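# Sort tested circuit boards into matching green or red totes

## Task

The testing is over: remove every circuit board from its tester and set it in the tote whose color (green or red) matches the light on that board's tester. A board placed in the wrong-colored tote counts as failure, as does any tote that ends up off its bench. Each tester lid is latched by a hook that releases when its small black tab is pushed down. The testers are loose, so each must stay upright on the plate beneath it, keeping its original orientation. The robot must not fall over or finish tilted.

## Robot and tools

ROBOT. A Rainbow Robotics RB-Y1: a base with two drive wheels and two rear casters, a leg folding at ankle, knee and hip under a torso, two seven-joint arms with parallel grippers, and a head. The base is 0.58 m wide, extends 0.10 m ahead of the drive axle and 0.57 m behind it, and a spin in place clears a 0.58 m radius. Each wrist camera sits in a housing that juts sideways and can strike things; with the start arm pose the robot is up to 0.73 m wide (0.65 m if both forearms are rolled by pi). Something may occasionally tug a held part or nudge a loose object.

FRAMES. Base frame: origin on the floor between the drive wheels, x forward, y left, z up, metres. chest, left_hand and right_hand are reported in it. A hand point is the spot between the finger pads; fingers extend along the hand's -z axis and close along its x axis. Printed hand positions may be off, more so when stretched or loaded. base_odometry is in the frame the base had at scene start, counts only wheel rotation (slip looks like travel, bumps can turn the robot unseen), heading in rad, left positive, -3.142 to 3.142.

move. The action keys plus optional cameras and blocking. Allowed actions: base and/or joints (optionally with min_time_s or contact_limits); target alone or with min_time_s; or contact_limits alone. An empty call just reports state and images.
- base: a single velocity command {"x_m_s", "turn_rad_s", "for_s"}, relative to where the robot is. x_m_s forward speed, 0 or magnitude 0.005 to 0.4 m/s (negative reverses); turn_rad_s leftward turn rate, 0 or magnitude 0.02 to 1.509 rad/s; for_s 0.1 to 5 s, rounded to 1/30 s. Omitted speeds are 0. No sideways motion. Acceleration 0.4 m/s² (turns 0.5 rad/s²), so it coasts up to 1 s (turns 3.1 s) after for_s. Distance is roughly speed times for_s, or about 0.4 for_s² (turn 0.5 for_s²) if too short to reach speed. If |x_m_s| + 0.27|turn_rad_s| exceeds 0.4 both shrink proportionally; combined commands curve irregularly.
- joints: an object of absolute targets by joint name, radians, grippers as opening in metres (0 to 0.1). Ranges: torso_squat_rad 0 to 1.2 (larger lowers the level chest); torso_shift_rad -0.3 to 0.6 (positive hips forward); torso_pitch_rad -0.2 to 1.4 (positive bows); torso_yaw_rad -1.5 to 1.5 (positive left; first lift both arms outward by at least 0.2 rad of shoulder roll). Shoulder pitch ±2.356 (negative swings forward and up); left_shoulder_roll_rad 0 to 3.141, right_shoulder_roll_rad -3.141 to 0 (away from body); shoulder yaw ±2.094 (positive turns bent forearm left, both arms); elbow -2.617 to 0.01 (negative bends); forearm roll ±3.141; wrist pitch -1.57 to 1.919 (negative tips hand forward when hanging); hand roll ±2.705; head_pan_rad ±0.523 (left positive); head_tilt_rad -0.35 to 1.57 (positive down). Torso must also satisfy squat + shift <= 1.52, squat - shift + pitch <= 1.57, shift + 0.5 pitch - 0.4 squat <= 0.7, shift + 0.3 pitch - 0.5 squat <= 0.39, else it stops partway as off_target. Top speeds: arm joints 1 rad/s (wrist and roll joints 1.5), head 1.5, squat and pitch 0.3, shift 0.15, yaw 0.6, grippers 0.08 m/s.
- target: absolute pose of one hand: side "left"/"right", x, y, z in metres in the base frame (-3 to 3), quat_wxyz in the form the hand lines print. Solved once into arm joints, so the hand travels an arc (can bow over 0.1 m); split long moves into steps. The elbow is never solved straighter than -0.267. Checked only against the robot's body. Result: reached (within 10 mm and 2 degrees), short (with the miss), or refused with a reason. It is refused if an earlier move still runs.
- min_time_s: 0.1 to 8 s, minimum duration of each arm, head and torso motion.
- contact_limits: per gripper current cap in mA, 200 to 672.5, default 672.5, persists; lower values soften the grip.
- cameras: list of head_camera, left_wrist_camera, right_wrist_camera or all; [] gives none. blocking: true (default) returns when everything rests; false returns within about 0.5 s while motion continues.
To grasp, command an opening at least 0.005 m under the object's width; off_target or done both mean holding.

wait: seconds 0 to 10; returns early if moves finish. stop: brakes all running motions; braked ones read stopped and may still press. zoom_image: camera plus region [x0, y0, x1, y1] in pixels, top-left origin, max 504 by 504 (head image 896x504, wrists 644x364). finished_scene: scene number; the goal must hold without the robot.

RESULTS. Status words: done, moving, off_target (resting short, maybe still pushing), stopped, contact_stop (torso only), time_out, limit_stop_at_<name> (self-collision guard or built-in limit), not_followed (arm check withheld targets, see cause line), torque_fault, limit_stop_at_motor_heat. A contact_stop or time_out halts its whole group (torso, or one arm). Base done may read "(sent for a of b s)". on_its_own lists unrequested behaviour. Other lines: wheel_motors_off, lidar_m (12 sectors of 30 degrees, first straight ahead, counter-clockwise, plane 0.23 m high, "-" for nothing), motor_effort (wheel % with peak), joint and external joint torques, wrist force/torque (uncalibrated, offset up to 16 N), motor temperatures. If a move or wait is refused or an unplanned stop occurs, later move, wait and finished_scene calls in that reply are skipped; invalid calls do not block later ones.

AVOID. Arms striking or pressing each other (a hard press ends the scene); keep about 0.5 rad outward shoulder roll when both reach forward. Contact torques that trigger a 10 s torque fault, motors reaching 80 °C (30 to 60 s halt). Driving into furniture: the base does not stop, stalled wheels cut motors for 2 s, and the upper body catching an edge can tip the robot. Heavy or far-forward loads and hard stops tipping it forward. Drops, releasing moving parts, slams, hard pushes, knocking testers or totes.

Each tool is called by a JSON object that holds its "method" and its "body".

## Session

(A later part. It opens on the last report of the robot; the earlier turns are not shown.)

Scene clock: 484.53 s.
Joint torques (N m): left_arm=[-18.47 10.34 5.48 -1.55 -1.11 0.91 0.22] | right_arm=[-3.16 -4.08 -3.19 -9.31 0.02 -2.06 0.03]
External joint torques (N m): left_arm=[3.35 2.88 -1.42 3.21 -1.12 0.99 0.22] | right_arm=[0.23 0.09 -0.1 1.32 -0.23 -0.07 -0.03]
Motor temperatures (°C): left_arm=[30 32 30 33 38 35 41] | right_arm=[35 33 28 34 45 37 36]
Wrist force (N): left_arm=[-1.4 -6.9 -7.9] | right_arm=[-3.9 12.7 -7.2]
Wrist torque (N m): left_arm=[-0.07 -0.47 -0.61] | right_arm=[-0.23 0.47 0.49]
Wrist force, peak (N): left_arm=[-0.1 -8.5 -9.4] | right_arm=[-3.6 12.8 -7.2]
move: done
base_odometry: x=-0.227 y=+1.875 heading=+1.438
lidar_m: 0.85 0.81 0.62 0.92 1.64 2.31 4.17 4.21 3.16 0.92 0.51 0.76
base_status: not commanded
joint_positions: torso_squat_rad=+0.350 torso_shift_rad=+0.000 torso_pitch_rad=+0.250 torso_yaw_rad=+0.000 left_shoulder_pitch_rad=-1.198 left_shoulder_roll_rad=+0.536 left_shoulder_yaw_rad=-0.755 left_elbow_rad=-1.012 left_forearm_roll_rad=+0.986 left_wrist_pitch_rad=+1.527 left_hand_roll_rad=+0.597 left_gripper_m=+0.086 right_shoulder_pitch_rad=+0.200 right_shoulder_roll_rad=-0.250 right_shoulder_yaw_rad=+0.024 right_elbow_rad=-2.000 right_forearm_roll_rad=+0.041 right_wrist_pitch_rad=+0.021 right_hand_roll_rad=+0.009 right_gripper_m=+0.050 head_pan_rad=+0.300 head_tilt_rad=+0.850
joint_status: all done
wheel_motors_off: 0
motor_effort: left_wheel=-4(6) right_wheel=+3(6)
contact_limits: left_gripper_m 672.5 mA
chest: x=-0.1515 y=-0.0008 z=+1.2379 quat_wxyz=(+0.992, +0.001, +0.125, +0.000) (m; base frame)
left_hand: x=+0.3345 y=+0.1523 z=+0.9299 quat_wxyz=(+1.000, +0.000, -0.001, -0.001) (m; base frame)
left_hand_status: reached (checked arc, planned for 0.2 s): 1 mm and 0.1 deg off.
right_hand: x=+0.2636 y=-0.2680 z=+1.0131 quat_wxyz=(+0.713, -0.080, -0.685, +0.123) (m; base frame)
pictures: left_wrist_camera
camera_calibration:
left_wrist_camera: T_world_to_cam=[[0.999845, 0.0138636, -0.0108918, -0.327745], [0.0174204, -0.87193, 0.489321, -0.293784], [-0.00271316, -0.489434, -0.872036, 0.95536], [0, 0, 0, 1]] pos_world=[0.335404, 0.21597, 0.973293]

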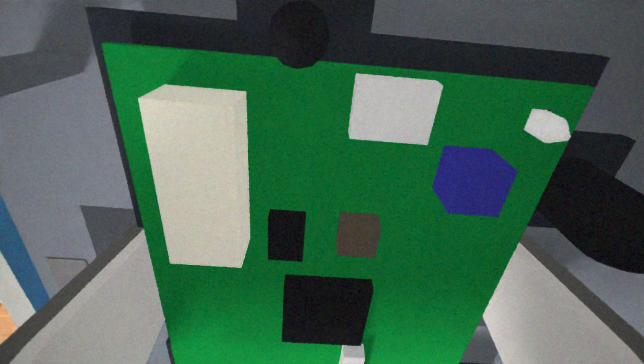

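{"method": "move", "body": {"target": {"side":"left","x":0.335,"y":0.150,"z":0.928,"quat_wxyz":[1,0,0,0]}, "cameras": []}}

{"method": "move", "body": {"joints": {"left_gripper_m":0.06}, "cameras": ["left_wrist_camera"]}}

{"method": "move", "body": {"target": {"side":"left","x":0.335,"y":0.150,"z":0.965,"quat_wxyz":[1,0,0,0]}, "min_time_s": 1.2, "cameras": ["left_wrist_camera","head_camera"]}}

Scene clock: 490.40 s.
Joint torques (N m): left_arm=[-20.55 6.35 5.94 -3.66 0.36 0.09 0.16] | right_arm=[-3.17 -3.9 -3.19 -9.4 -0.04 -1.96 0.04]
External joint torques (N m): left_arm=[1.33 -1.03 -0.86 1.1 0.34 0.17 0.16] | right_arm=[0.21 0.28 -0.11 1.24 -0.29 0.03 -0.02]
Motor temperatures (°C): left_arm=[30 32 30 33 38 35 41] | right_arm=[34 33 28 34 45 37 36]
Wrist force (N): left_arm=[-1.6 1.0 -8.9] | right_arm=[-3.7 12.2 -7.1]
Wrist torque (N m): left_arm=[-0.02 -0.40 -0.29] | right_arm=[-0.19 0.50 0.47]
Wrist force, peak (N): left_arm=[-1.0 -7.4 -8.2] | right_arm=[-3.7 12.7 -7.3]
move: done
base_odometry: x=-0.227 y=+1.875 heading=+1.438
lidar_m: 0.85 0.81 0.62 0.92 1.64 2.32 4.17 4.21 3.17 0.92 0.51 0.77
base_status: not commanded
joint_positions: torso_squat_rad=+0.350 torso_shift_rad=+0.000 torso_pitch_rad=+0.250 torso_yaw_rad=+0.000 left_shoulder_pitch_rad=-1.203 left_shoulder_roll_rad=+0.526 left_shoulder_yaw_rad=-0.758 left_elbow_rad=-0.996 left_forearm_roll_rad=+0.983 left_wrist_pitch_rad=+1.522 left_hand_roll_rad=+0.596 left_gripper_m=+0.086 right_shoulder_pitch_rad=+0.200 right_shoulder_roll_rad=-0.250 right_shoulder_yaw_rad=+0.024 right_elbow_rad=-2.000 right_forearm_roll_rad=+0.041 right_wrist_pitch_rad=+0.021 right_hand_roll_rad=+0.009 right_gripper_m=+0.050 head_pan_rad=+0.300 head_tilt_rad=+0.850
joint_status: all done
wheel_motors_off: 0
motor_effort: left_wheel=-4(6) right_wheel=+4(5)
contact_limits: left_gripper_m 672.5 mA
chest: x=-0.1515 y=-0.0008 z=+1.2379 quat_wxyz=(+0.992, +0.000, +0.125, +0.000) (m; base frame)
left_hand: x=+0.3350 y=+0.1501 z=+0.9281 quat_wxyz=(+1.000, +0.000, +0.000, +0.000) (m; base frame)
left_hand_status: reached (checked arc, planned for 0.1 s): 0 mm and 0.0 deg off.
right_hand: x=+0.2636 y=-0.2680 z=+1.0131 quat_wxyz=(+0.713, -0.080, -0.685, +0.123) (m; base frame)
pictures: none
No camera images: "cameras" was empty.

Scene clock: 491.17 s.
Joint torques (N m): left_arm=[-21.12 6.86 6.57 -3.65 -0.37 -1.45 0.42] | right_arm=[-3.16 -4.01 -3.09 -9.37 0.07 -1.99 0.05]
External joint torques (N m): left_arm=[0.75 -0.53 -0.24 1.11 -0.39 -1.38 0.42] | right_arm=[0.23 0.17 0 1.26 -0.18 0 -0.01]
Motor temperatures (°C): left_arm=[30 32 30 33 38 35 41] | right_arm=[34 33 28 34 45 37 36]
Wrist force (N): left_arm=[-7.8 1.2 -8.4] | right_arm=[-3.7 12.4 -7.0]
Wrist torque (N m): left_arm=[-0.03 -0.33 -0.87] | right_arm=[-0.21 0.52 0.48]
Wrist force, peak (N): left_arm=[-11.6 1.3 -5.3] | right_arm=[-3.6 12.7 -7.2]
move: off_target
base_odometry: x=-0.227 y=+1.875 heading=+1.438
lidar_m: 0.85 0.80 0.62 0.93 1.64 2.30 4.17 4.21 3.15 0.92 0.52 0.76
base_status: not commanded
joint_positions: torso_squat_rad=+0.350 torso_shift_rad=+0.000 torso_pitch_rad=+0.250 torso_yaw_rad=+0.000 left_shoulder_pitch_rad=-1.203 left_shoulder_roll_rad=+0.526 left_shoulder_yaw_rad=-0.758 left_elbow_rad=-0.996 left_forearm_roll_rad=+0.984 left_wrist_pitch_rad=+1.522 left_hand_roll_rad=+0.596 left_gripper_m=+0.071 right_shoulder_pitch_rad=+0.200 right_shoulder_roll_rad=-0.250 right_shoulder_yaw_rad=+0.024 right_elbow_rad=-2.000 right_forearm_roll_rad=+0.041 right_wrist_pitch_rad=+0.021 right_hand_roll_rad=+0.009 right_gripper_m=+0.050 head_pan_rad=+0.300 head_tilt_rad=+0.850
joint_status: left_gripper_m off_target (ended at +0.071, target +0.060)
wheel_motors_off: 0
motor_effort: left_wheel=-6(6) right_wheel=+5(5)
contact_limits: left_gripper_m 672.5 mA
chest: x=-0.1516 y=-0.0008 z=+1.2379 quat_wxyz=(+0.992, +0.000, +0.125, +0.000) (m; base frame)
left_hand: x=+0.3348 y=+0.1501 z=+0.9281 quat_wxyz=(+1.000, +0.000, +0.000, +0.000) (m; base frame)
right_hand: x=+0.2635 y=-0.2680 z=+1.0132 quat_wxyz=(+0.713, -0.080, -0.685, +0.123) (m; base frame)
pictures: left_wrist_camera
camera_calibration:
left_wrist_camera: T_world_to_cam=[[0.999804, 0.0154065, -0.0124529, -0.326824], [0.0195267, -0.872355, 0.488483, -0.294656], [-0.00333755, -0.48863, -0.872485, 0.953212], [0, 0, 0, 1]] pos_world=[0.335695, 0.213759, 0.971528]

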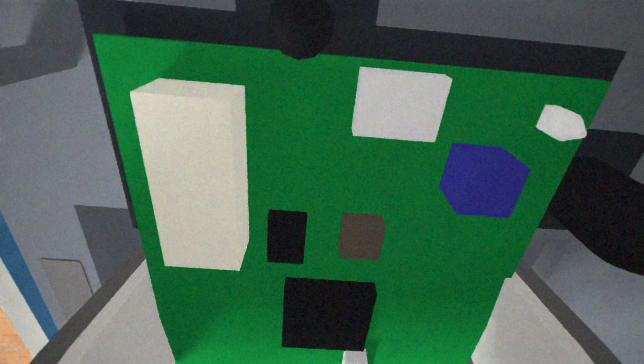

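Scene clock: 492.70 s.
Joint torques (N m): left_arm=[-29.27 9.9 12.11 -7.51 0.02 -0.14 0.32] | right_arm=[-2.99 -4.16 -2.96 -9.37 0.03 -1.99 0.08]
External joint torques (N m): left_arm=[-7.32 2.25 4.73 -2.86 -0.01 -0.08 0.32] | right_arm=[0.39 0.02 0.13 1.26 -0.22 -0.01 0.03]
Motor temperatures (°C): left_arm=[30 32 30 33 38 35 41] | right_arm=[34 33 28 34 45 37 36]
Wrist force (N): left_arm=[-1.8 0.9 -27.0] | right_arm=[-3.9 12.5 -6.9]
Wrist torque (N m): left_arm=[-0.32 0.15 -0.24] | right_arm=[-0.22 0.50 0.47]
Wrist force, peak (N): left_arm=[-1.6 0.9 -27.3] | right_arm=[-3.8 12.6 -7.2]
move: done
base_odometry: x=-0.227 y=+1.875 heading=+1.438
lidar_m: 0.84 0.81 0.62 0.92 1.64 2.31 4.17 4.21 3.17 0.92 0.51 0.76
base_status: not commanded
joint_positions: torso_squat_rad=+0.350 torso_shift_rad=+0.000 torso_pitch_rad=+0.250 torso_yaw_rad=+0.000 left_shoulder_pitch_rad=-1.231 left_shoulder_roll_rad=+0.573 left_shoulder_yaw_rad=-0.734 left_elbow_rad=-1.091 left_forearm_roll_rad=+1.016 left_wrist_pitch_rad=+1.614 left_hand_roll_rad=+0.637 left_gripper_m=+0.071 right_shoulder_pitch_rad=+0.200 right_shoulder_roll_rad=-0.250 right_shoulder_yaw_rad=+0.024 right_elbow_rad=-2.000 right_forearm_roll_rad=+0.041 right_wrist_pitch_rad=+0.021 right_hand_roll_rad=+0.009 right_gripper_m=+0.050 head_pan_rad=+0.300 head_tilt_rad=+0.850
joint_status: all done
wheel_motors_off: 0
motor_effort: left_wheel=-5(5) right_wheel=+5(6)
contact_limits: left_gripper_m 672.5 mA
chest: x=-0.1513 y=-0.0007 z=+1.2378 quat_wxyz=(+0.992, +0.000, +0.125, +0.000) (m; base frame)
left_hand: x=+0.3343 y=+0.1504 z=+0.9633 quat_wxyz=(+1.000, +0.001, +0.002, +0.000) (m; base frame)
left_hand_status: reached (checked arc, planned for 1.2 s): 2 mm and 0.2 deg off.
right_hand: x=+0.2637 y=-0.2679 z=+1.0130 quat_wxyz=(+0.713, -0.080, -0.685, +0.123) (m; base frame)
pictures: head_camera, left_wrist_camera
camera_calibration:
head_camera: T_world_to_cam=[[0.321457, -0.946133, -0.0386933, 0.0786273], [-0.826566, -0.260428, -0.498964, 0.703903], [0.46201, 0.192378, -0.865758, 1.21102], [0, 0, 0, 1]] pos_world=[-0.00295639, 0.0247335, 1.40272]
left_wrist_camera: T_world_to_cam=[[0.999745, 0.0156575, -0.0162964, -0.32217], [0.0216166, -0.872871, 0.487473, -0.311221], [-0.00659207, -0.487701, -0.872986, 0.985552], [0, 0, 0, 1]] pos_world=[0.335312, 0.214043, 1.00683]

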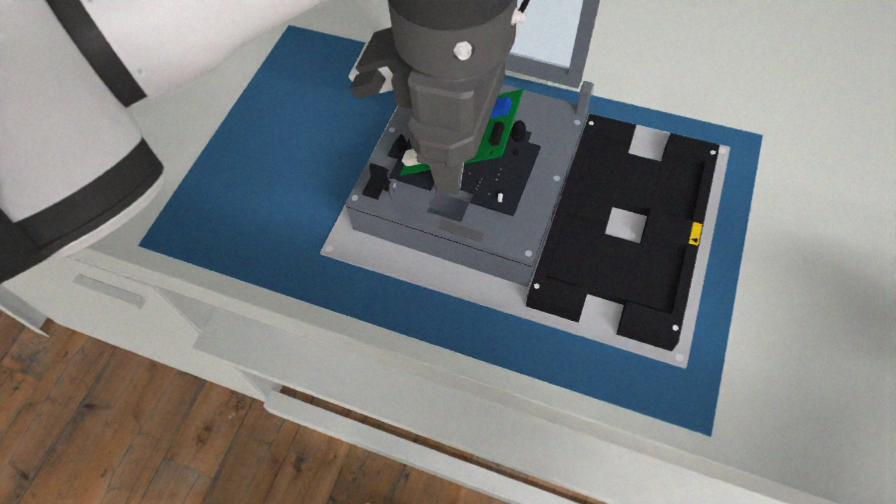

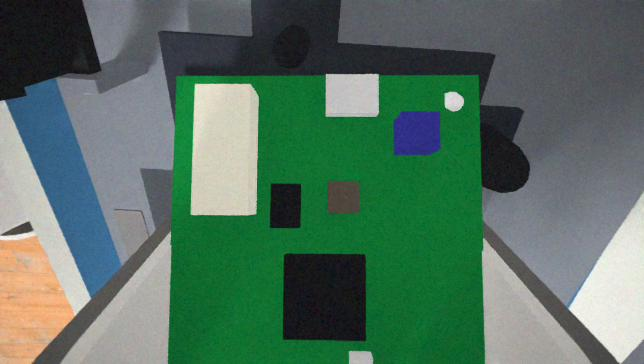

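{"method": "wait", "body": {"seconds": 0.5, "cameras": ["left_wrist_camera","head_camera"]}}

{"method": "zoom_image", "body": {"camera": "head_camera", "region": [340, 60, 600, 220]}}

{"method": "zoom_image", "body": {"camera": "left_wrist_camera", "region": [80, 0, 580, 280]}}

Scene clock: 504.27 s.
Joint torques (N m): left_arm=[-29.32 9.84 11.94 -7.46 0.08 -0.13 0.39] | right_arm=[-3.13 -4.17 -3.07 -9.29 0 -2.03 0.12]
External joint torques (N m): left_arm=[-7.37 2.2 4.56 -2.81 0.06 -0.07 0.39] | right_arm=[0.25 0.01 0.02 1.34 -0.25 -0.05 0.07]
Motor temperatures (°C): left_arm=[31 32 30 33 38 35 41] | right_arm=[34 33 28 34 45 37 36]
Wrist force (N): left_arm=[-1.8 1.0 -26.9] | right_arm=[-3.9 12.3 -7.2]
Wrist torque (N m): left_arm=[-0.33 0.13 -0.24] | right_arm=[-0.19 0.50 0.47]
Wrist force, peak (N): left_arm=[-1.8 1.2 -27.4] | right_arm=[-3.7 12.9 -7.2]
base_odometry: x=-0.227 y=+1.875 heading=+1.438
lidar_m: 0.85 0.80 0.62 0.92 1.64 2.31 4.17 4.21 3.17 0.92 0.51 0.77
base_status: not commanded
joint_positions: torso_squat_rad=+0.350 torso_shift_rad=+0.000 torso_pitch_rad=+0.250 torso_yaw_rad=+0.000 left_shoulder_pitch_rad=-1.231 left_shoulder_roll_rad=+0.573 left_shoulder_yaw_rad=-0.734 left_elbow_rad=-1.091 left_forearm_roll_rad=+1.016 left_wrist_pitch_rad=+1.614 left_hand_roll_rad=+0.637 left_gripper_m=+0.071 right_shoulder_pitch_rad=+0.200 right_shoulder_roll_rad=-0.250 right_shoulder_yaw_rad=+0.024 right_elbow_rad=-2.000 right_forearm_roll_rad=+0.041 right_wrist_pitch_rad=+0.021 right_hand_roll_rad=+0.009 right_gripper_m=+0.050 head_pan_rad=+0.300 head_tilt_rad=+0.850
joint_status: all done
wheel_motors_off: 0
motor_effort: left_wheel=-4(5) right_wheel=+4(6)
contact_limits: left_gripper_m 672.5 mA
chest: x=-0.1513 y=-0.0007 z=+1.2378 quat_wxyz=(+0.992, +0.000, +0.125, +0.000) (m; base frame)
left_hand: x=+0.3343 y=+0.1504 z=+0.9633 quat_wxyz=(+1.000, +0.001, +0.002, +0.000) (m; base frame)
left_hand_status: reached (checked arc, planned for 1.2 s): 2 mm and 0.2 deg off.
right_hand: x=+0.2637 y=-0.2679 z=+1.0130 quat_wxyz=(+0.713, -0.080, -0.685, +0.123) (m; base frame)
wait: 0.50 s; at rest from the start
pictures: head_camera, left_wrist_camera
camera_calibration:
head_camera: T_world_to_cam=[[0.321457, -0.946133, -0.0386938, 0.0786276], [-0.826567, -0.260428, -0.498963, 0.703902], [0.462009, 0.192379, -0.865759, 1.21102], [0, 0, 0, 1]] pos_world=[-0.00295593, 0.0247333, 1.40272]
left_wrist_camera: T_world_to_cam=[[0.999745, 0.0156576, -0.0162987, -0.322167], [0.0216178, -0.87287, 0.487473, -0.311222], [-0.00659393, -0.487701, -0.872986, 0.985552], [0, 0, 0, 1]] pos_world=[0.335311, 0.214043, 1.00683]

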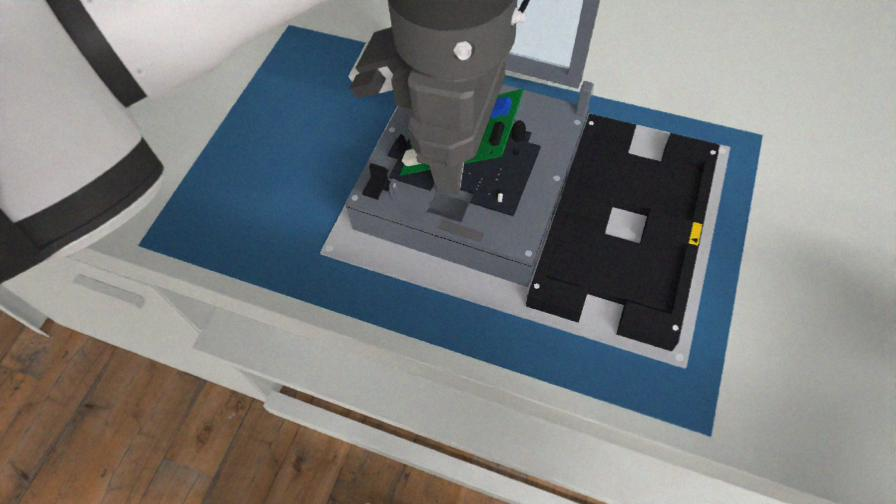

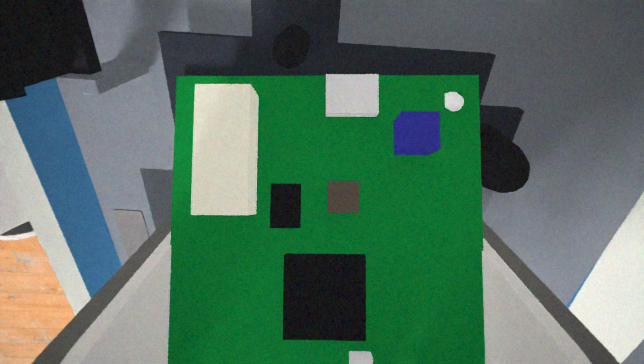

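Scaled by 1.938 from the camera's 896x504 image, which has a finer 1280x720 frame.

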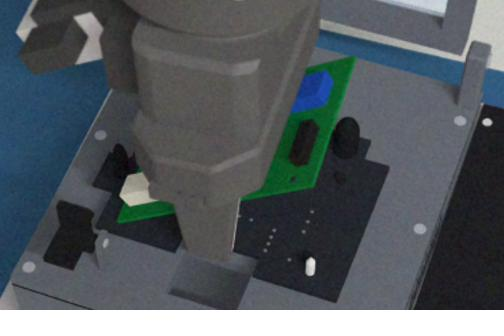

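Scaled by 1.008 from the camera's 644x364 image, which has a finer 920x520 frame.

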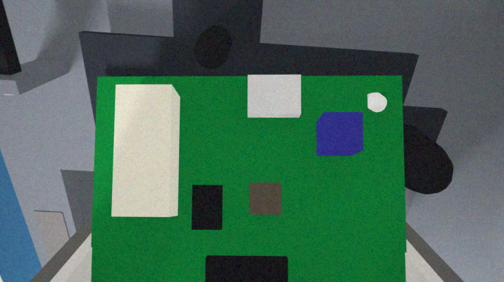

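{"method": "move", "body": {"target": {"side":"left","x":0.330,"y":0.16,"z":1.06,"quat_wxyz":[1,0,0,0]}, "min_time_s": 2, "cameras": ["head_camera"]}}

{"method": "move", "body": {"target": {"side":"left","x":0.31,"y":0.18,"z":1.14,"quat_wxyz":[1,0,0,0]}, "min_time_s": 2, "cameras": ["head_camera","left_wrist_camera"]}}

Scene clock: 515.90 s.
Joint torques (N m): left_arm=[-31.5 12.32 14.74 -7.16 0.08 -0.32 0.42] | right_arm=[-3.07 -3.98 -3.03 -9.39 0.03 -2.01 0.05]
External joint torques (N m): left_arm=[-9.55 4 6.51 -3.16 0.05 -0.26 0.42] | right_arm=[0.3 0.19 0.06 1.24 -0.22 -0.03 -0.01]
Motor temperatures (°C): left_arm=[31 32 30 33 38 35 41] | right_arm=[34 33 28 34 45 37 36]
Wrist force (N): left_arm=[-1.1 0.0 -32.1] | right_arm=[-3.6 12.3 -7.0]
Wrist torque (N m): left_arm=[0.03 0.35 -0.20] | right_arm=[-0.19 0.53 0.47]
Wrist force, peak (N): left_arm=[-1.0 0.4 -33.3] | right_arm=[-3.7 12.9 -7.1]
move: done
base_odometry: x=-0.227 y=+1.875 heading=+1.438
lidar_m: 0.85 0.81 0.62 0.92 1.64 2.31 4.17 4.21 3.16 0.92 0.51 0.75
base_status: not commanded
joint_positions: torso_squat_rad=+0.350 torso_shift_rad=+0.000 torso_pitch_rad=+0.251 torso_yaw_rad=+0.000 left_shoulder_pitch_rad=-1.324 left_shoulder_roll_rad=+0.687 left_shoulder_yaw_rad=-0.653 left_elbow_rad=-1.264 left_forearm_roll_rad=+1.120 left_wrist_pitch_rad=+1.831 left_hand_roll_rad=+0.711 left_gripper_m=+0.071 right_shoulder_pitch_rad=+0.200 right_shoulder_roll_rad=-0.250 right_shoulder_yaw_rad=+0.024 right_elbow_rad=-2.000 right_forearm_roll_rad=+0.041 right_wrist_pitch_rad=+0.021 right_hand_roll_rad=+0.009 right_gripper_m=+0.050 head_pan_rad=+0.300 head_tilt_rad=+0.850
joint_status: all done
wheel_motors_off: 0
motor_effort: left_wheel=-4(7) right_wheel=+4(7)
contact_limits: left_gripper_m 672.5 mA
chest: x=-0.1512 y=-0.0007 z=+1.2378 quat_wxyz=(+0.992, +0.000, +0.125, +0.000) (m; base frame)
left_hand: x=+0.3292 y=+0.1602 z=+1.0581 quat_wxyz=(+1.000, +0.001, +0.002, +0.000) (m; base frame)
left_hand_status: reached (checked arc, planned for 2.0 s): 2 mm and 0.3 deg off.
right_hand: x=+0.2638 y=-0.2679 z=+1.0129 quat_wxyz=(+0.714, -0.080, -0.685, +0.123) (m; base frame)
pictures: head_camera
camera_calibration:
head_camera: T_world_to_cam=[[0.321426, -0.946142, -0.0387371, 0.0786463], [-0.826676, -0.26042, -0.498786, 0.703754], [0.461835, 0.192346, -0.865859, 1.21106], [0, 0, 0, 1]] pos_world=[-0.00281173, 0.0247393, 1.40268]

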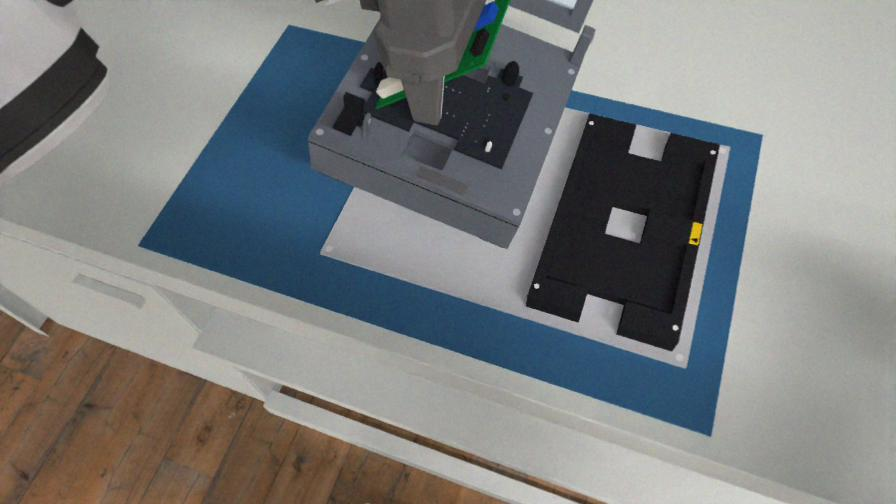

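Scene clock: 518.23 s.
Joint torques (N m): left_arm=[-30.6 12.83 13.97 -4.13 0.07 -0.39 0.4] | right_arm=[-3.22 -4.05 -3.19 -9.37 0.04 -2.01 0.09]
External joint torques (N m): left_arm=[-9.49 4.13 4.86 -1.97 0.04 -0.34 0.4] | right_arm=[0.15 0.12 -0.1 1.26 -0.2 -0.02 0.04]
Motor temperatures (°C): left_arm=[31 32 30 33 38 35 41] | right_arm=[34 33 28 34 45 37 36]
Wrist force (N): left_arm=[-1.3 0.1 -32.2] | right_arm=[-3.8 12.5 -6.9]
Wrist torque (N m): left_arm=[0.12 0.26 -0.23] | right_arm=[-0.23 0.50 0.48]
Wrist force, peak (N): left_arm=[-0.8 0.3 -32.9] | right_arm=[-3.9 12.6 -7.2]
move: done
base_odometry: x=-0.227 y=+1.875 heading=+1.438
lidar_m: 0.85 0.81 0.62 0.92 1.64 2.31 4.18 4.21 3.16 0.92 0.51 0.76
base_status: not commanded
joint_positions: torso_squat_rad=+0.350 torso_shift_rad=+0.000 torso_pitch_rad=+0.251 torso_yaw_rad=+0.000 left_shoulder_pitch_rad=-1.454 left_shoulder_roll_rad=+0.871 left_shoulder_yaw_rad=-0.704 left_elbow_rad=-1.402 left_forearm_roll_rad=+1.360 left_wrist_pitch_rad=+1.919 left_hand_roll_rad=+0.806 left_gripper_m=+0.071 right_shoulder_pitch_rad=+0.200 right_shoulder_roll_rad=-0.250 right_shoulder_yaw_rad=+0.024 right_elbow_rad=-2.000 right_forearm_roll_rad=+0.041 right_wrist_pitch_rad=+0.021 right_hand_roll_rad=+0.009 right_gripper_m=+0.050 head_pan_rad=+0.300 head_tilt_rad=+0.850
joint_status: all done
wheel_motors_off: 0
motor_effort: left_wheel=-4(6) right_wheel=+3(6)
contact_limits: left_gripper_m 672.5 mA
chest: x=-0.1511 y=-0.0007 z=+1.2378 quat_wxyz=(+0.992, +0.000, +0.125, +0.000) (m; base frame)
left_hand: x=+0.3096 y=+0.1801 z=+1.1382 quat_wxyz=(+1.000, +0.000, +0.002, +0.000) (m; base frame)
left_hand_status: reached (checked arc, planned for 2.0 s): 2 mm and 0.2 deg off.
right_hand: x=+0.2638 y=-0.2679 z=+1.0129 quat_wxyz=(+0.714, -0.080, -0.685, +0.123) (m; base frame)
pictures: head_camera, left_wrist_camera
camera_calibration:
head_camera: T_world_to_cam=[[0.321428, -0.946142, -0.0387317, 0.0786403], [-0.826681, -0.260426, -0.498775, 0.703745], [0.461825, 0.192339, -0.865866, 1.21106], [0, 0, 0, 1]] pos_world=[-0.0028029, 0.0247442, 1.40267]
left_wrist_camera: T_world_to_cam=[[0.999743, 0.0155523, -0.0165047, -0.294853], [0.0216287, -0.872696, 0.487785, -0.370417], [-0.0068174, -0.488016, -0.872808, 1.15244], [0, 0, 0, 1]] pos_world=[0.310646, 0.243734, 1.18168]

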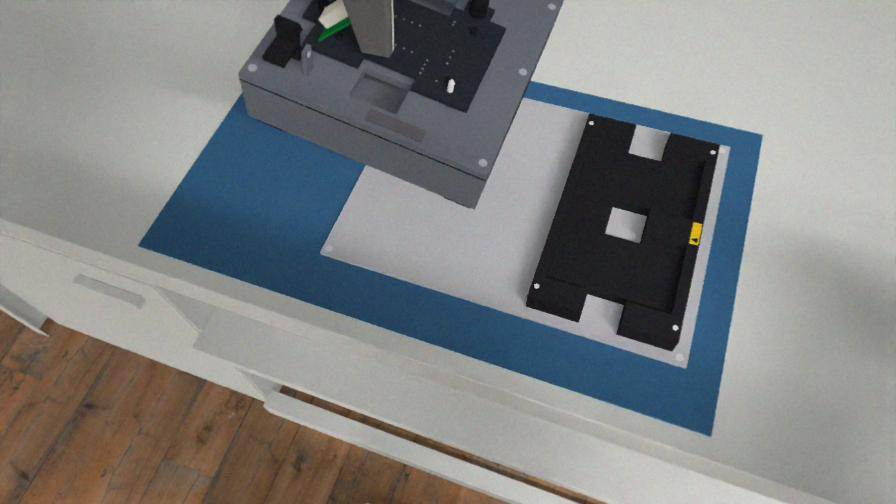

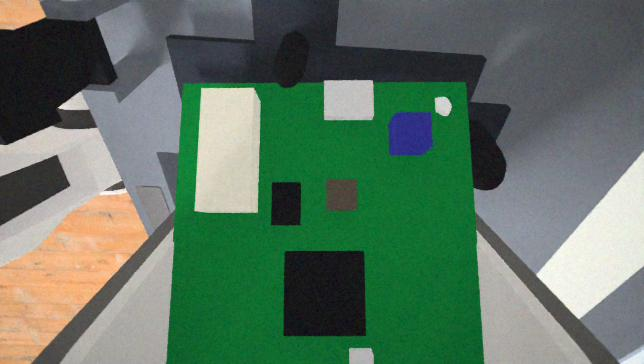

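{"method": "move", "body": {"target": {"side":"left","x":0.355,"y":0.152,"z":1.05,"quat_wxyz":[1,0,0,0]}, "min_time_s": 2.5, "cameras": []}}

{"method": "move", "body": {"target": {"side":"left","x":0.358,"y":0.151,"z":0.985,"quat_wxyz":[1,0,0,0]}, "min_time_s": 2, "cameras": ["head_camera"]}}

{"method": "move", "body": {"target": {"side":"left","x":0.358,"y":0.151,"z":0.967,"quat_wxyz":[1,0,0,0]}, "min_time_s": 1, "cameras": ["head_camera"]}}

Scene clock: 530.67 s.
Joint torques (N m): left_arm=[-31.87 9.79 12.24 -4.37 -0.15 -0.96 -0.23] | right_arm=[-3.37 -4.01 -3.15 -9.33 -0.02 -1.94 0.02]
External joint torques (N m): left_arm=[-8.76 1.3 4.32 -1.1 -0.17 -0.88 -0.23] | right_arm=[0 0.17 -0.06 1.3 -0.27 0.04 -0.04]
Motor temperatures (°C): left_arm=[31 32 30 33 38 35 41] | right_arm=[34 33 28 34 45 37 36]
Wrist force (N): left_arm=[-1.1 0.3 -32.3] | right_arm=[-3.7 12.3 -6.9]
Wrist torque (N m): left_arm=[0.08 0.27 -0.22] | right_arm=[-0.20 0.53 0.48]
Wrist force, peak (N): left_arm=[-0.9 0.3 -32.7] | right_arm=[-3.9 12.9 -7.2]
move: done
base_odometry: x=-0.227 y=+1.875 heading=+1.438
lidar_m: 0.85 0.80 0.62 0.92 1.63 2.31 4.17 4.21 3.16 0.92 0.51 0.75
base_status: not commanded
joint_positions: torso_squat_rad=+0.350 torso_shift_rad=+0.000 torso_pitch_rad=+0.251 torso_yaw_rad=+0.000 left_shoulder_pitch_rad=-1.438 left_shoulder_roll_rad=+0.661 left_shoulder_yaw_rad=-0.811 left_elbow_rad=-1.062 left_forearm_roll_rad=+1.202 left_wrist_pitch_rad=+1.702 left_hand_roll_rad=+0.651 left_gripper_m=+0.071 right_shoulder_pitch_rad=+0.200 right_shoulder_roll_rad=-0.250 right_shoulder_yaw_rad=+0.024 right_elbow_rad=-2.000 right_forearm_roll_rad=+0.041 right_wrist_pitch_rad=+0.021 right_hand_roll_rad=+0.009 right_gripper_m=+0.050 head_pan_rad=+0.300 head_tilt_rad=+0.850
joint_status: all done
wheel_motors_off: 0
motor_effort: left_wheel=-4(6) right_wheel=+5(6)
contact_limits: left_gripper_m 672.5 mA
chest: x=-0.1511 y=-0.0007 z=+1.2378 quat_wxyz=(+0.992, +0.000, +0.125, +0.000) (m; base frame)
left_hand: x=+0.3535 y=+0.1526 z=+1.0487 quat_wxyz=(+1.000, +0.000, -0.001, +0.001) (m; base frame)
left_hand_status: reached (checked arc, planned for 2.5 s): 2 mm and 0.1 deg off.
right_hand: x=+0.2638 y=-0.2679 z=+1.0129 quat_wxyz=(+0.714, -0.080, -0.685, +0.123) (m; base frame)
pictures: none
No camera images: "cameras" was empty.

Scene clock: 533.00 s.
Joint torques (N m): left_arm=[-29.9 7.12 9.68 -5.05 0.33 -1.2 -0.42] | right_arm=[-2.71 -3.94 -2.96 -9.45 0.04 -1.96 0.07]
External joint torques (N m): left_arm=[-6.72 -1.1 2.61 -1.48 0.31 -1.13 -0.42] | right_arm=[0.66 0.24 0.13 1.18 -0.2 0.02 0.02]
Motor temperatures (°C): left_arm=[31 32 30 33 38 35 41] | right_arm=[34 33 28 34 45 37 36]
Wrist force (N): left_arm=[-1.1 3.1 -26.6] | right_arm=[-3.8 12.4 -7.0]
Wrist torque (N m): left_arm=[0.02 0.21 -0.09] | right_arm=[-0.19 0.51 0.47]
Wrist force, peak (N): left_arm=[-1.2 0.5 -32.7] | right_arm=[-3.7 12.8 -7.0]
move: done
base_odometry: x=-0.227 y=+1.875 heading=+1.438
lidar_m: 0.85 0.82 0.62 0.92 1.64 2.31 4.17 4.22 3.17 0.93 0.51 0.76
base_status: not commanded
joint_positions: torso_squat_rad=+0.350 torso_shift_rad=+0.000 torso_pitch_rad=+0.251 torso_yaw_rad=+0.000 left_shoulder_pitch_rad=-1.373 left_shoulder_roll_rad=+0.578 left_shoulder_yaw_rad=-0.853 left_elbow_rad=-0.924 left_forearm_roll_rad=+1.146 left_wrist_pitch_rad=+1.561 left_hand_roll_rad=+0.583 left_gripper_m=+0.071 right_shoulder_pitch_rad=+0.200 right_shoulder_roll_rad=-0.250 right_shoulder_yaw_rad=+0.024 right_elbow_rad=-2.000 right_forearm_roll_rad=+0.041 right_wrist_pitch_rad=+0.021 right_hand_roll_rad=+0.009 right_gripper_m=+0.050 head_pan_rad=+0.300 head_tilt_rad=+0.850
joint_status: all done
wheel_motors_off: 0
motor_effort: left_wheel=-5(6) right_wheel=+4(6)
contact_limits: left_gripper_m 672.5 mA
chest: x=-0.1511 y=-0.0007 z=+1.2378 quat_wxyz=(+0.992, +0.000, +0.125, +0.000) (m; base frame)
left_hand: x=+0.3573 y=+0.1517 z=+0.9840 quat_wxyz=(+1.000, +0.001, +0.001, +0.001) (m; base frame)
left_hand_status: reached (checked arc, planned for 2.0 s): 1 mm and 0.1 deg off.
right_hand: x=+0.2638 y=-0.2679 z=+1.0129 quat_wxyz=(+0.714, -0.080, -0.685, +0.123) (m; base frame)
pictures: head_camera
camera_calibration:
head_camera: T_world_to_cam=[[0.321426, -0.946142, -0.0387391, 0.0786456], [-0.826694, -0.260426, -0.498754, 0.703726], [0.461803, 0.192338, -0.865878, 1.21107], [0, 0, 0, 1]] pos_world=[-0.00278728, 0.0247443, 1.40267]

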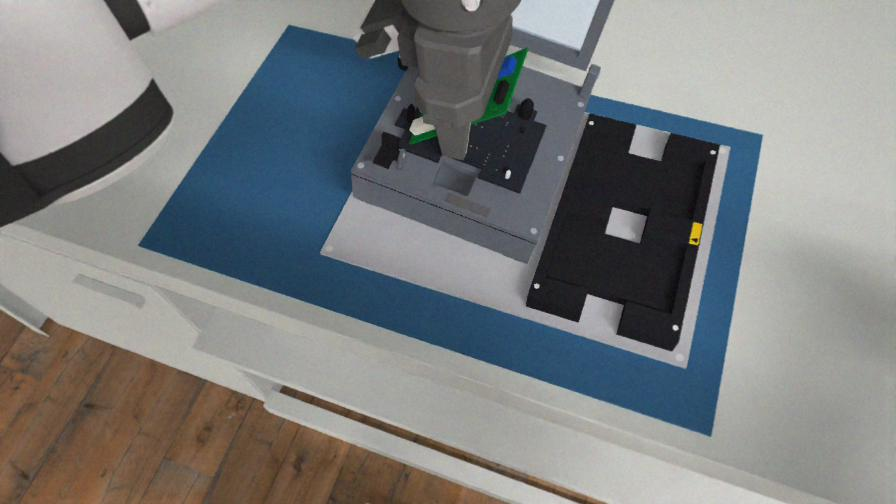

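Scene clock: 534.33 s.
Joint torques (N m): left_arm=[-28.27 2.63 8.87 -6.33 1.52 -1.8 -0.55] | right_arm=[-3.02 -4.04 -3.07 -9.39 0.06 -1.97 0.05]
External joint torques (N m): left_arm=[-5.11 -5.49 2.11 -2.71 1.5 -1.73 -0.55] | right_arm=[0.36 0.14 0.02 1.25 -0.19 0.01 0]
Motor temperatures (°C): left_arm=[31 32 30 33 38 35 41] | right_arm=[34 33 28 34 45 37 36]
Wrist force (N): left_arm=[-1.6 10.2 -20.5] | right_arm=[-3.8 12.3 -7.0]
Wrist torque (N m): left_arm=[-0.07 -0.01 0.08] | right_arm=[-0.18 0.53 0.47]
Wrist force, peak (N): left_arm=[-1.0 3.3 -26.4] | right_arm=[-3.6 12.8 -7.0]
move: done
base_odometry: x=-0.227 y=+1.875 heading=+1.438
lidar_m: 0.85 0.81 0.62 0.92 1.64 2.30 4.17 4.21 3.15 0.92 0.52 0.76
base_status: not commanded
joint_positions: torso_squat_rad=+0.350 torso_shift_rad=+0.000 torso_pitch_rad=+0.251 torso_yaw_rad=+0.000 left_shoulder_pitch_rad=-1.357 left_shoulder_roll_rad=+0.554 left_shoulder_yaw_rad=-0.864 left_elbow_rad=-0.879 left_forearm_roll_rad=+1.133 left_wrist_pitch_rad=+1.520 left_hand_roll_rad=+0.562 left_gripper_m=+0.071 right_shoulder_pitch_rad=+0.200 right_shoulder_roll_rad=-0.250 right_shoulder_yaw_rad=+0.024 right_elbow_rad=-2.000 right_forearm_roll_rad=+0.041 right_wrist_pitch_rad=+0.021 right_hand_roll_rad=+0.009 right_gripper_m=+0.050 head_pan_rad=+0.300 head_tilt_rad=+0.850
joint_status: all done
wheel_motors_off: 0
motor_effort: left_wheel=-4(6) right_wheel=+3(6)
contact_limits: left_gripper_m 672.5 mA
chest: x=-0.1512 y=-0.0006 z=+1.2378 quat_wxyz=(+0.992, +0.000, +0.125, +0.000) (m; base frame)
left_hand: x=+0.3576 y=+0.1525 z=+0.9663 quat_wxyz=(+1.000, +0.001, +0.001, +0.001) (m; base frame)
left_hand_status: reached (checked arc, planned for 1.0 s): 2 mm and 0.2 deg off.
right_hand: x=+0.2638 y=-0.2678 z=+1.0129 quat_wxyz=(+0.713, -0.080, -0.685, +0.123) (m; base frame)
pictures: head_camera
camera_calibration:
head_camera: T_world_to_cam=[[0.321542, -0.946104, -0.0387065, 0.0786681], [-0.826622, -0.260528, -0.498819, 0.703801], [0.461851, 0.192387, -0.865841, 1.21104], [0, 0, 0, 1]] pos_world=[-0.00283876, 0.0247988, 1.40269]

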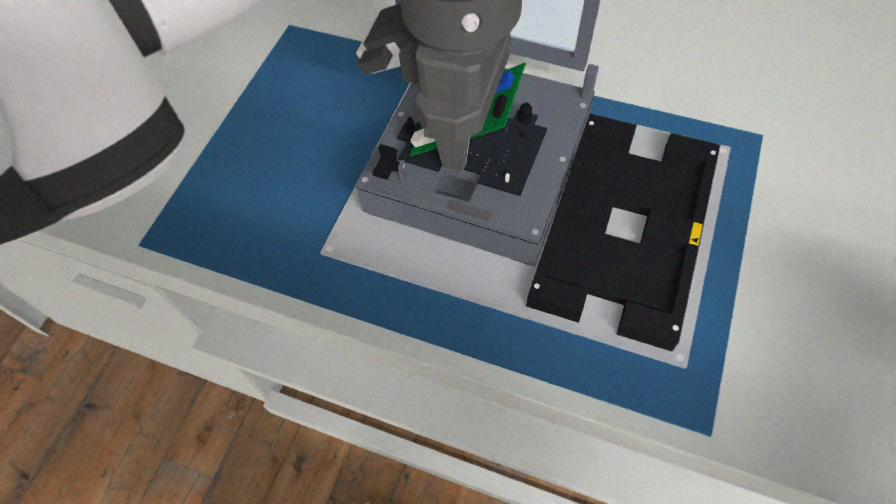

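{"method": "move", "body": {"target": {"side":"left","x":0.355,"y":0.163,"z":0.985,"quat_wxyz":[1,0,0,0]}, "min_time_s": 1.5, "cameras": []}}

{"method": "move", "body": {"target": {"side":"left","x":0.355,"y":0.163,"z":0.964,"quat_wxyz":[1,0,0,0]}, "min_time_s": 1.5, "cameras": ["head_camera"]}}

{"method": "move", "body": {"target": {"side":"left","x":0.355,"y":0.163,"z":0.95,"quat_wxyz":[1,0,0,0]}, "min_time_s": 1, "cameras": ["head_camera","left_wrist_camera"]}}

Scene clock: 543.57 s.
Joint torques (N m): left_arm=[-29.89 12.98 12.58 -5.74 -0.1 0.03 0.48] | right_arm=[-3.29 -4.06 -3.33 -9.33 0.02 -1.98 0.08]
External joint torques (N m): left_arm=[-6.96 4.55 5.25 -2.2 -0.13 0.1 0.48] | right_arm=[0.08 0.12 -0.24 1.31 -0.23 0 0.03]
Motor temperatures (°C): left_arm=[31 32 30 33 38 35 41] | right_arm=[34 33 28 34 45 37 36]
Wrist force (N): left_arm=[-0.8 -0.9 -29.4] | right_arm=[-3.5 12.5 -7.0]
Wrist torque (N m): left_arm=[-0.14 0.22 -0.22] | right_arm=[-0.21 0.55 0.49]
Wrist force, peak (N): left_arm=[-1.3 -1.1 -30.2] | right_arm=[-3.7 12.7 -7.2]
move: done
base_odometry: x=-0.227 y=+1.875 heading=+1.438
lidar_m: 0.85 0.80 0.62 0.92 1.64 2.30 4.17 4.21 3.16 0.92 0.52 0.76
base_status: not commanded
joint_positions: torso_squat_rad=+0.350 torso_shift_rad=+0.000 torso_pitch_rad=+0.251 torso_yaw_rad=+0.000 left_shoulder_pitch_rad=-1.349 left_shoulder_roll_rad=+0.614 left_shoulder_yaw_rad=-0.848 left_elbow_rad=-0.968 left_forearm_roll_rad=+1.153 left_wrist_pitch_rad=+1.566 left_hand_roll_rad=+0.581 left_gripper_m=+0.071 right_shoulder_pitch_rad=+0.200 right_shoulder_roll_rad=-0.250 right_shoulder_yaw_rad=+0.024 right_elbow_rad=-2.000 right_forearm_roll_rad=+0.041 right_wrist_pitch_rad=+0.021 right_hand_roll_rad=+0.009 right_gripper_m=+0.050 head_pan_rad=+0.300 head_tilt_rad=+0.850
joint_status: all done
wheel_motors_off: 0
motor_effort: left_wheel=-4(5) right_wheel=+4(6)
contact_limits: left_gripper_m 672.5 mA
chest: x=-0.1512 y=-0.0006 z=+1.2378 quat_wxyz=(+0.992, +0.000, +0.125, +0.000) (m; base frame)
left_hand: x=+0.3541 y=+0.1630 z=+0.9836 quat_wxyz=(+1.000, +0.000, +0.002, +0.000) (m; base frame)
left_hand_status: reached (checked arc, planned for 1.5 s): 2 mm and 0.2 deg off.
right_hand: x=+0.2638 y=-0.2679 z=+1.0129 quat_wxyz=(+0.713, -0.080, -0.685, +0.123) (m; base frame)
pictures: none
No camera images: "cameras" was empty.

Scene clock: 545.40 s.
Joint torques (N m): left_arm=[-21.15 5.36 5.9 -2.66 -0.09 -2.21 -0.56] | right_arm=[-3.07 -4.02 -3.17 -9.47 0.02 -2.02 0.08]
External joint torques (N m): left_arm=[1.76 -2.97 -1.13 0.94 -0.1 -2.13 -0.56] | right_arm=[0.33 0.15 -0.08 1.16 -0.22 -0.04 0.03]
Motor temperatures (°C): left_arm=[31 32 30 33 38 35 41] | right_arm=[34 33 28 34 45 37 36]
Wrist force (N): left_arm=[-8.0 2.1 -4.1] | right_arm=[-3.8 12.5 -7.0]
Wrist torque (N m): left_arm=[0.31 -0.29 0.10] | right_arm=[-0.20 0.51 0.46]
Wrist force, peak (N): left_arm=[-0.7 -0.6 -29.5] | right_arm=[-3.9 12.7 -7.1]
move: done
base_odometry: x=-0.227 y=+1.875 heading=+1.438
lidar_m: 0.85 0.81 0.61 0.93 1.64 2.30 4.17 4.22 3.16 0.92 0.52 0.76
base_status: not commanded
joint_positions: torso_squat_rad=+0.350 torso_shift_rad=+0.000 torso_pitch_rad=+0.250 torso_yaw_rad=+0.000 left_shoulder_pitch_rad=-1.331 left_shoulder_roll_rad=+0.588 left_shoulder_yaw_rad=-0.859 left_elbow_rad=-0.921 left_forearm_roll_rad=+1.137 left_wrist_pitch_rad=+1.519 left_hand_roll_rad=+0.560 left_gripper_m=+0.071 right_shoulder_pitch_rad=+0.200 right_shoulder_roll_rad=-0.250 right_shoulder_yaw_rad=+0.024 right_elbow_rad=-2.000 right_forearm_roll_rad=+0.041 right_wrist_pitch_rad=+0.021 right_hand_roll_rad=+0.009 right_gripper_m=+0.050 head_pan_rad=+0.300 head_tilt_rad=+0.850
joint_status: all done
wheel_motors_off: 0
motor_effort: left_wheel=-4(6) right_wheel=+4(6)
contact_limits: left_gripper_m 672.5 mA
chest: x=-0.1516 y=-0.0007 z=+1.2379 quat_wxyz=(+0.992, +0.000, +0.125, +0.000) (m; base frame)
left_hand: x=+0.3549 y=+0.1633 z=+0.9647 quat_wxyz=(+1.000, +0.000, -0.001, +0.000) (m; base frame)
left_hand_status: reached (checked arc, planned for 1.5 s): 1 mm and 0.1 deg off.
right_hand: x=+0.2636 y=-0.2678 z=+1.0132 quat_wxyz=(+0.713, -0.080, -0.685, +0.123) (m; base frame)
pictures: head_camera
camera_calibration:
head_camera: T_world_to_cam=[[0.321513, -0.946121, -0.0385269, 0.0785396], [-0.826298, -0.260459, -0.499392, 0.704252], [0.462451, 0.192396, -0.865519, 1.21095], [0, 0, 0, 1]] pos_world=[-0.00333393, 0.0247551, 1.40282]

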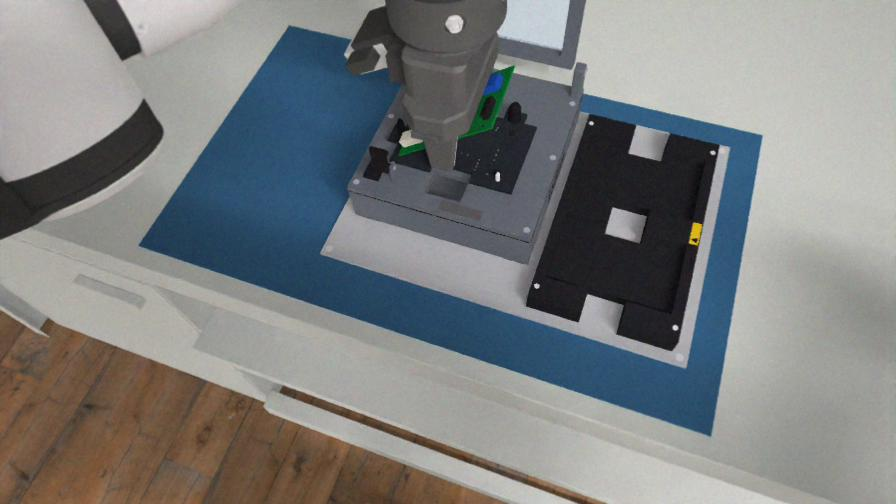

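Scene clock: 546.73 s.
Joint torques (N m): left_arm=[-15.7 14.86 2.6 3.02 -3.81 -0.68 -0.23] | right_arm=[-3.45 -3.99 -2.87 -9.49 -0.02 -2.04 0.05]
External joint torques (N m): left_arm=[7.18 6.65 -4.19 6.66 -3.83 -0.6 -0.23] | right_arm=[-0.05 0.18 0.21 1.15 -0.27 -0.06 -0.01]
Motor temperatures (°C): left_arm=[31 32 30 33 38 35 41] | right_arm=[34 33 28 34 45 37 36]
Wrist force (N): left_arm=[-12.3 -15.4 2.2] | right_arm=[-3.7 12.7 -7.1]
Wrist torque (N m): left_arm=[0.16 -0.50 -0.21] | right_arm=[-0.24 0.53 0.48]
Wrist force, peak (N): left_arm=[-13.5 -15.5 2.9] | right_arm=[-3.8 12.6 -7.4]
move: done
base_odometry: x=-0.227 y=+1.875 heading=+1.438
lidar_m: 0.85 0.81 0.62 0.91 1.63 2.30 4.17 4.22 3.16 0.92 0.51 0.75
base_status: not commanded
joint_positions: torso_squat_rad=+0.350 torso_shift_rad=+0.000 torso_pitch_rad=+0.249 torso_yaw_rad=+0.000 left_shoulder_pitch_rad=-1.319 left_shoulder_roll_rad=+0.565 left_shoulder_yaw_rad=-0.867 left_elbow_rad=-0.888 left_forearm_roll_rad=+1.127 left_wrist_pitch_rad=+1.486 left_hand_roll_rad=+0.544 left_gripper_m=+0.071 right_shoulder_pitch_rad=+0.200 right_shoulder_roll_rad=-0.250 right_shoulder_yaw_rad=+0.024 right_elbow_rad=-2.000 right_forearm_roll_rad=+0.041 right_wrist_pitch_rad=+0.021 right_hand_roll_rad=+0.009 right_gripper_m=+0.050 head_pan_rad=+0.300 head_tilt_rad=+0.850
joint_status: all done
wheel_motors_off: 0
motor_effort: left_wheel=-4(6) right_wheel=+5(6)
contact_limits: left_gripper_m 672.5 mA
chest: x=-0.1518 y=-0.0009 z=+1.2379 quat_wxyz=(+0.992, +0.001, +0.124, +0.000) (m; base frame)
left_hand: x=+0.3544 y=+0.1609 z=+0.9516 quat_wxyz=(+1.000, -0.001, -0.001, -0.002) (m; base frame)
left_hand_status: reached (checked arc, planned for 1.0 s): 3 mm and 0.3 deg off.
right_hand: x=+0.2634 y=-0.2681 z=+1.0133 quat_wxyz=(+0.713, -0.080, -0.685, +0.123) (m; base frame)
pictures: head_camera, left_wrist_camera
camera_calibration:
head_camera: T_world_to_cam=[[0.321287, -0.946191, -0.0386917, 0.0785389], [-0.826188, -0.260103, -0.49976, 0.704494], [0.462804, 0.192533, -0.865299, 1.21089], [0, 0, 0, 1]] pos_world=[-0.00359464, 0.0244173, 1.4029]
left_wrist_camera: T_world_to_cam=[[0.999874, 0.0121638, -0.0101638, -0.34796], [0.0155857, -0.871282, 0.490536, -0.297901], [-0.00288875, -0.490633, -0.871362, 0.978177], [0, 0, 0, 1]] pos_world=[0.355385, 0.224603, 0.99494]

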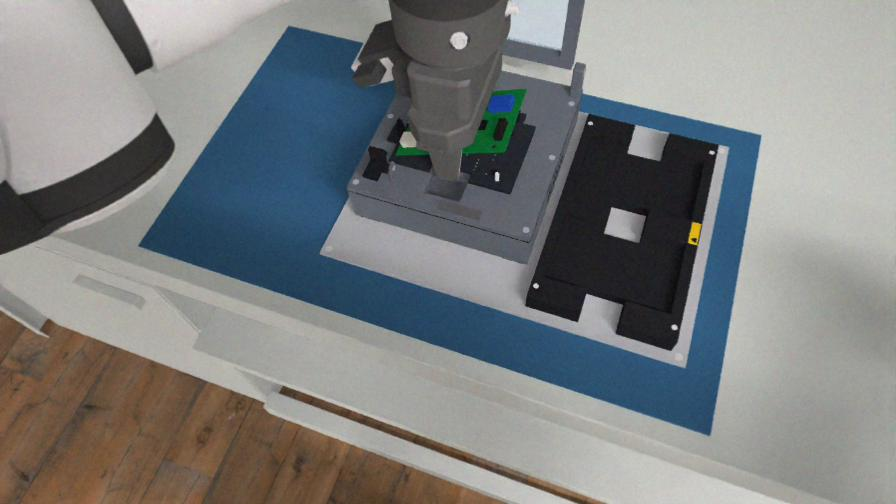

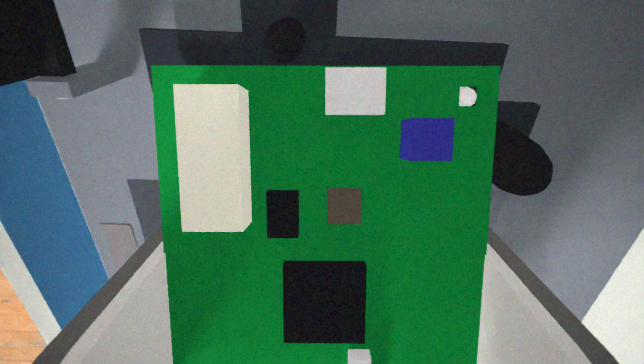

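{"method": "move", "body": {"target": {"side":"left","x":0.342,"y":0.161,"z":0.957,"quat_wxyz":[1,0,0,0]}, "min_time_s": 1.2, "cameras": ["left_wrist_camera"]}}

{"method": "move", "body": {"target": {"side":"left","x":0.342,"y":0.146,"z":0.960,"quat_wxyz":[1,0,0,0]}, "min_time_s": 1.2, "cameras": ["left_wrist_camera","head_camera"]}}

{"method": "zoom_image", "body": {"camera": "head_camera", "region": [320, 50, 620, 270]}}

Scene clock: 574.40 s.
Joint torques (N m): left_arm=[-19.37 8.16 7.93 -4.04 0.48 0.18 0.48] | right_arm=[-3.03 -3.94 -2.93 -9.45 -0.01 -2.05 0.07]
External joint torques (N m): left_arm=[3.03 -0.01 0.52 -0.4 0.46 0.23 0.48] | right_arm=[0.36 0.23 0.16 1.19 -0.26 -0.06 0.02]
Motor temperatures (°C): left_arm=[30 32 30 33 39 35 41] | right_arm=[34 33 28 34 45 37 36]
Wrist force (N): left_arm=[-2.1 0.6 -8.2] | right_arm=[-3.6 12.4 -6.7]
Wrist torque (N m): left_arm=[0.02 -0.44 -0.17] | right_arm=[-0.22 0.53 0.47]
Wrist force, peak (N): left_arm=[-0.2 -21.5 2.2] | right_arm=[-3.6 12.9 -6.9]
move: done
base_odometry: x=-0.227 y=+1.875 heading=+1.438
lidar_m: 0.84 0.80 0.62 0.93 1.64 2.30 4.16 4.22 3.16 0.91 0.51 0.76
base_status: not commanded
joint_positions: torso_squat_rad=+0.350 torso_shift_rad=+0.000 torso_pitch_rad=+0.250 torso_yaw_rad=+0.000 left_shoulder_pitch_rad=-1.292 left_shoulder_roll_rad=+0.605 left_shoulder_yaw_rad=-0.866 left_elbow_rad=-0.998 left_forearm_roll_rad=+1.134 left_wrist_pitch_rad=+1.525 left_hand_roll_rad=+0.603 left_gripper_m=+0.071 right_shoulder_pitch_rad=+0.200 right_shoulder_roll_rad=-0.250 right_shoulder_yaw_rad=+0.024 right_elbow_rad=-2.000 right_forearm_roll_rad=+0.041 right_wrist_pitch_rad=+0.021 right_hand_roll_rad=+0.009 right_gripper_m=+0.050 head_pan_rad=+0.300 head_tilt_rad=+0.850
joint_status: all done
wheel_motors_off: 0
motor_effort: left_wheel=-6(7) right_wheel=+4(6)
contact_limits: left_gripper_m 672.5 mA
chest: x=-0.1515 y=-0.0007 z=+1.2379 quat_wxyz=(+0.992, +0.000, +0.125, +0.000) (m; base frame)
left_hand: x=+0.3423 y=+0.1615 z=+0.9563 quat_wxyz=(+1.000, +0.001, +0.005, -0.001) (m; base frame)
left_hand_status: reached (checked arc, planned for 1.2 s): 1 mm and 0.6 deg off.
right_hand: x=+0.2636 y=-0.2679 z=+1.0131 quat_wxyz=(+0.713, -0.080, -0.685, +0.123) (m; base frame)
pictures: left_wrist_camera
camera_calibration:
left_wrist_camera: T_world_to_cam=[[0.999655, 0.0136694, -0.0224084, -0.324339], [0.0228364, -0.873822, 0.485709, -0.296916], [-0.0129416, -0.486053, -0.873834, 0.98762], [0, 0, 0, 1]] pos_world=[0.34379, 0.225017, 0.999963]

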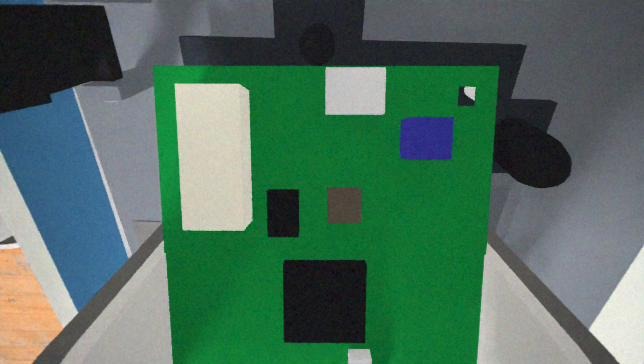

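Scene clock: 575.93 s.
Joint torques (N m): left_arm=[-22.15 5.99 6.02 -3.98 0 0.3 0.45] | right_arm=[-3.15 -3.82 -2.89 -9.35 0.05 -2.02 0.03]
External joint torques (N m): left_arm=[0.31 -1.87 -1.47 -0.28 -0.02 0.37 0.45] | right_arm=[0.24 0.36 0.2 1.28 -0.19 -0.03 -0.02]
Motor temperatures (°C): left_arm=[30 32 30 33 39 35 41] | right_arm=[34 33 28 34 45 37 36]
Wrist force (N): left_arm=[-1.6 0.0 -9.8] | right_arm=[-3.5 12.3 -6.9]
Wrist torque (N m): left_arm=[-0.02 -0.39 -0.21] | right_arm=[-0.19 0.55 0.47]
Wrist force, peak (N): left_arm=[-1.7 0.1 -10.0] | right_arm=[-3.9 12.7 -7.2]
move: done
base_odometry: x=-0.227 y=+1.875 heading=+1.438
lidar_m: 0.85 0.81 0.63 0.92 1.63 2.31 4.17 4.21 3.16 0.93 0.51 0.76
base_status: not commanded
joint_positions: torso_squat_rad=+0.350 torso_shift_rad=+0.000 torso_pitch_rad=+0.250 torso_yaw_rad=+0.000 left_shoulder_pitch_rad=-1.304 left_shoulder_roll_rad=+0.585 left_shoulder_yaw_rad=-0.869 left_elbow_rad=-1.014 left_forearm_roll_rad=+1.126 left_wrist_pitch_rad=+1.529 left_hand_roll_rad=+0.640 left_gripper_m=+0.071 right_shoulder_pitch_rad=+0.200 right_shoulder_roll_rad=-0.250 right_shoulder_yaw_rad=+0.024 right_elbow_rad=-2.000 right_forearm_roll_rad=+0.041 right_wrist_pitch_rad=+0.021 right_hand_roll_rad=+0.009 right_gripper_m=+0.050 head_pan_rad=+0.300 head_tilt_rad=+0.850
joint_status: all done
wheel_motors_off: 0
motor_effort: left_wheel=-5(6) right_wheel=+4(7)
contact_limits: left_gripper_m 672.5 mA
chest: x=-0.1515 y=-0.0007 z=+1.2379 quat_wxyz=(+0.992, +0.000, +0.125, +0.000) (m; base frame)
left_hand: x=+0.3419 y=+0.1464 z=+0.9601 quat_wxyz=(+1.000, +0.000, +0.000, +0.000) (m; base frame)
left_hand_status: reached (checked arc, planned for 1.2 s): 0 mm and 0.1 deg off.
right_hand: x=+0.2636 y=-0.2679 z=+1.0131 quat_wxyz=(+0.713, -0.080, -0.685, +0.123) (m; base frame)
pictures: head_camera, left_wrist_camera
camera_calibration:
head_camera: T_world_to_cam=[[0.321438, -0.946141, -0.0386579, 0.0785934], [-0.826355, -0.260339, -0.499361, 0.704245], [0.462402, 0.192459, -0.865531, 1.21094], [0, 0, 0, 1]] pos_world=[-0.00324618, 0.0246476, 1.40281]
left_wrist_camera: T_world_to_cam=[[0.999794, 0.0155558, -0.0130223, -0.332976], [0.0199378, -0.872021, 0.489062, -0.314422], [-0.00374794, -0.489221, -0.872152, 0.979233], [0, 0, 0, 1]] pos_world=[0.342846, 0.210058, 1.00348]

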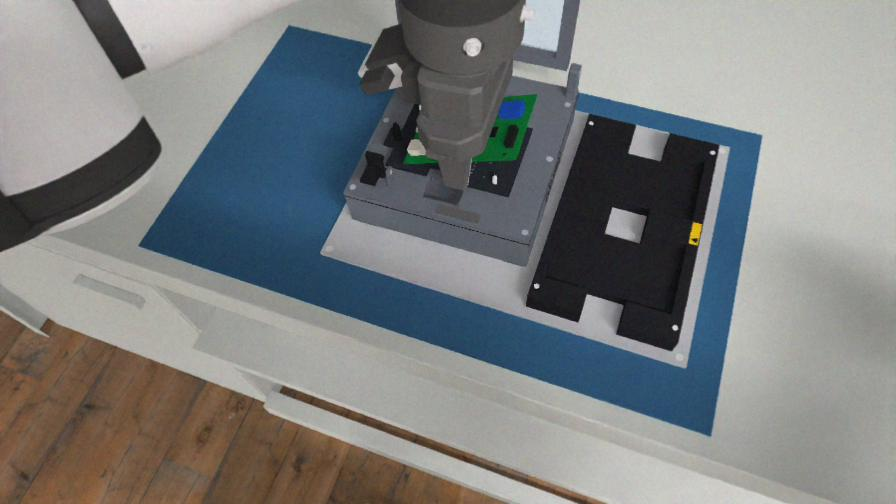

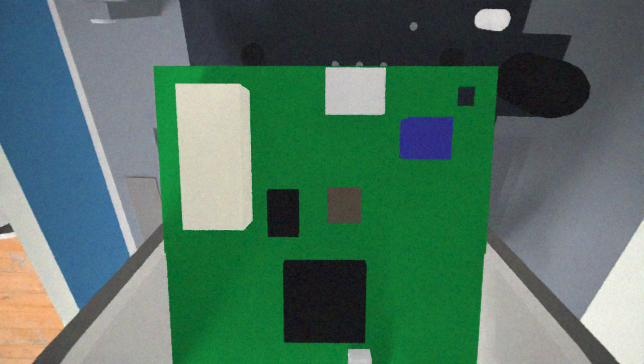

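Scaled by 1.680 from the camera's 896x504 image, which has a finer 1280x720 frame.

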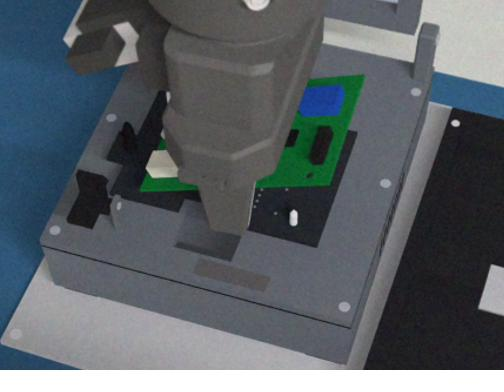

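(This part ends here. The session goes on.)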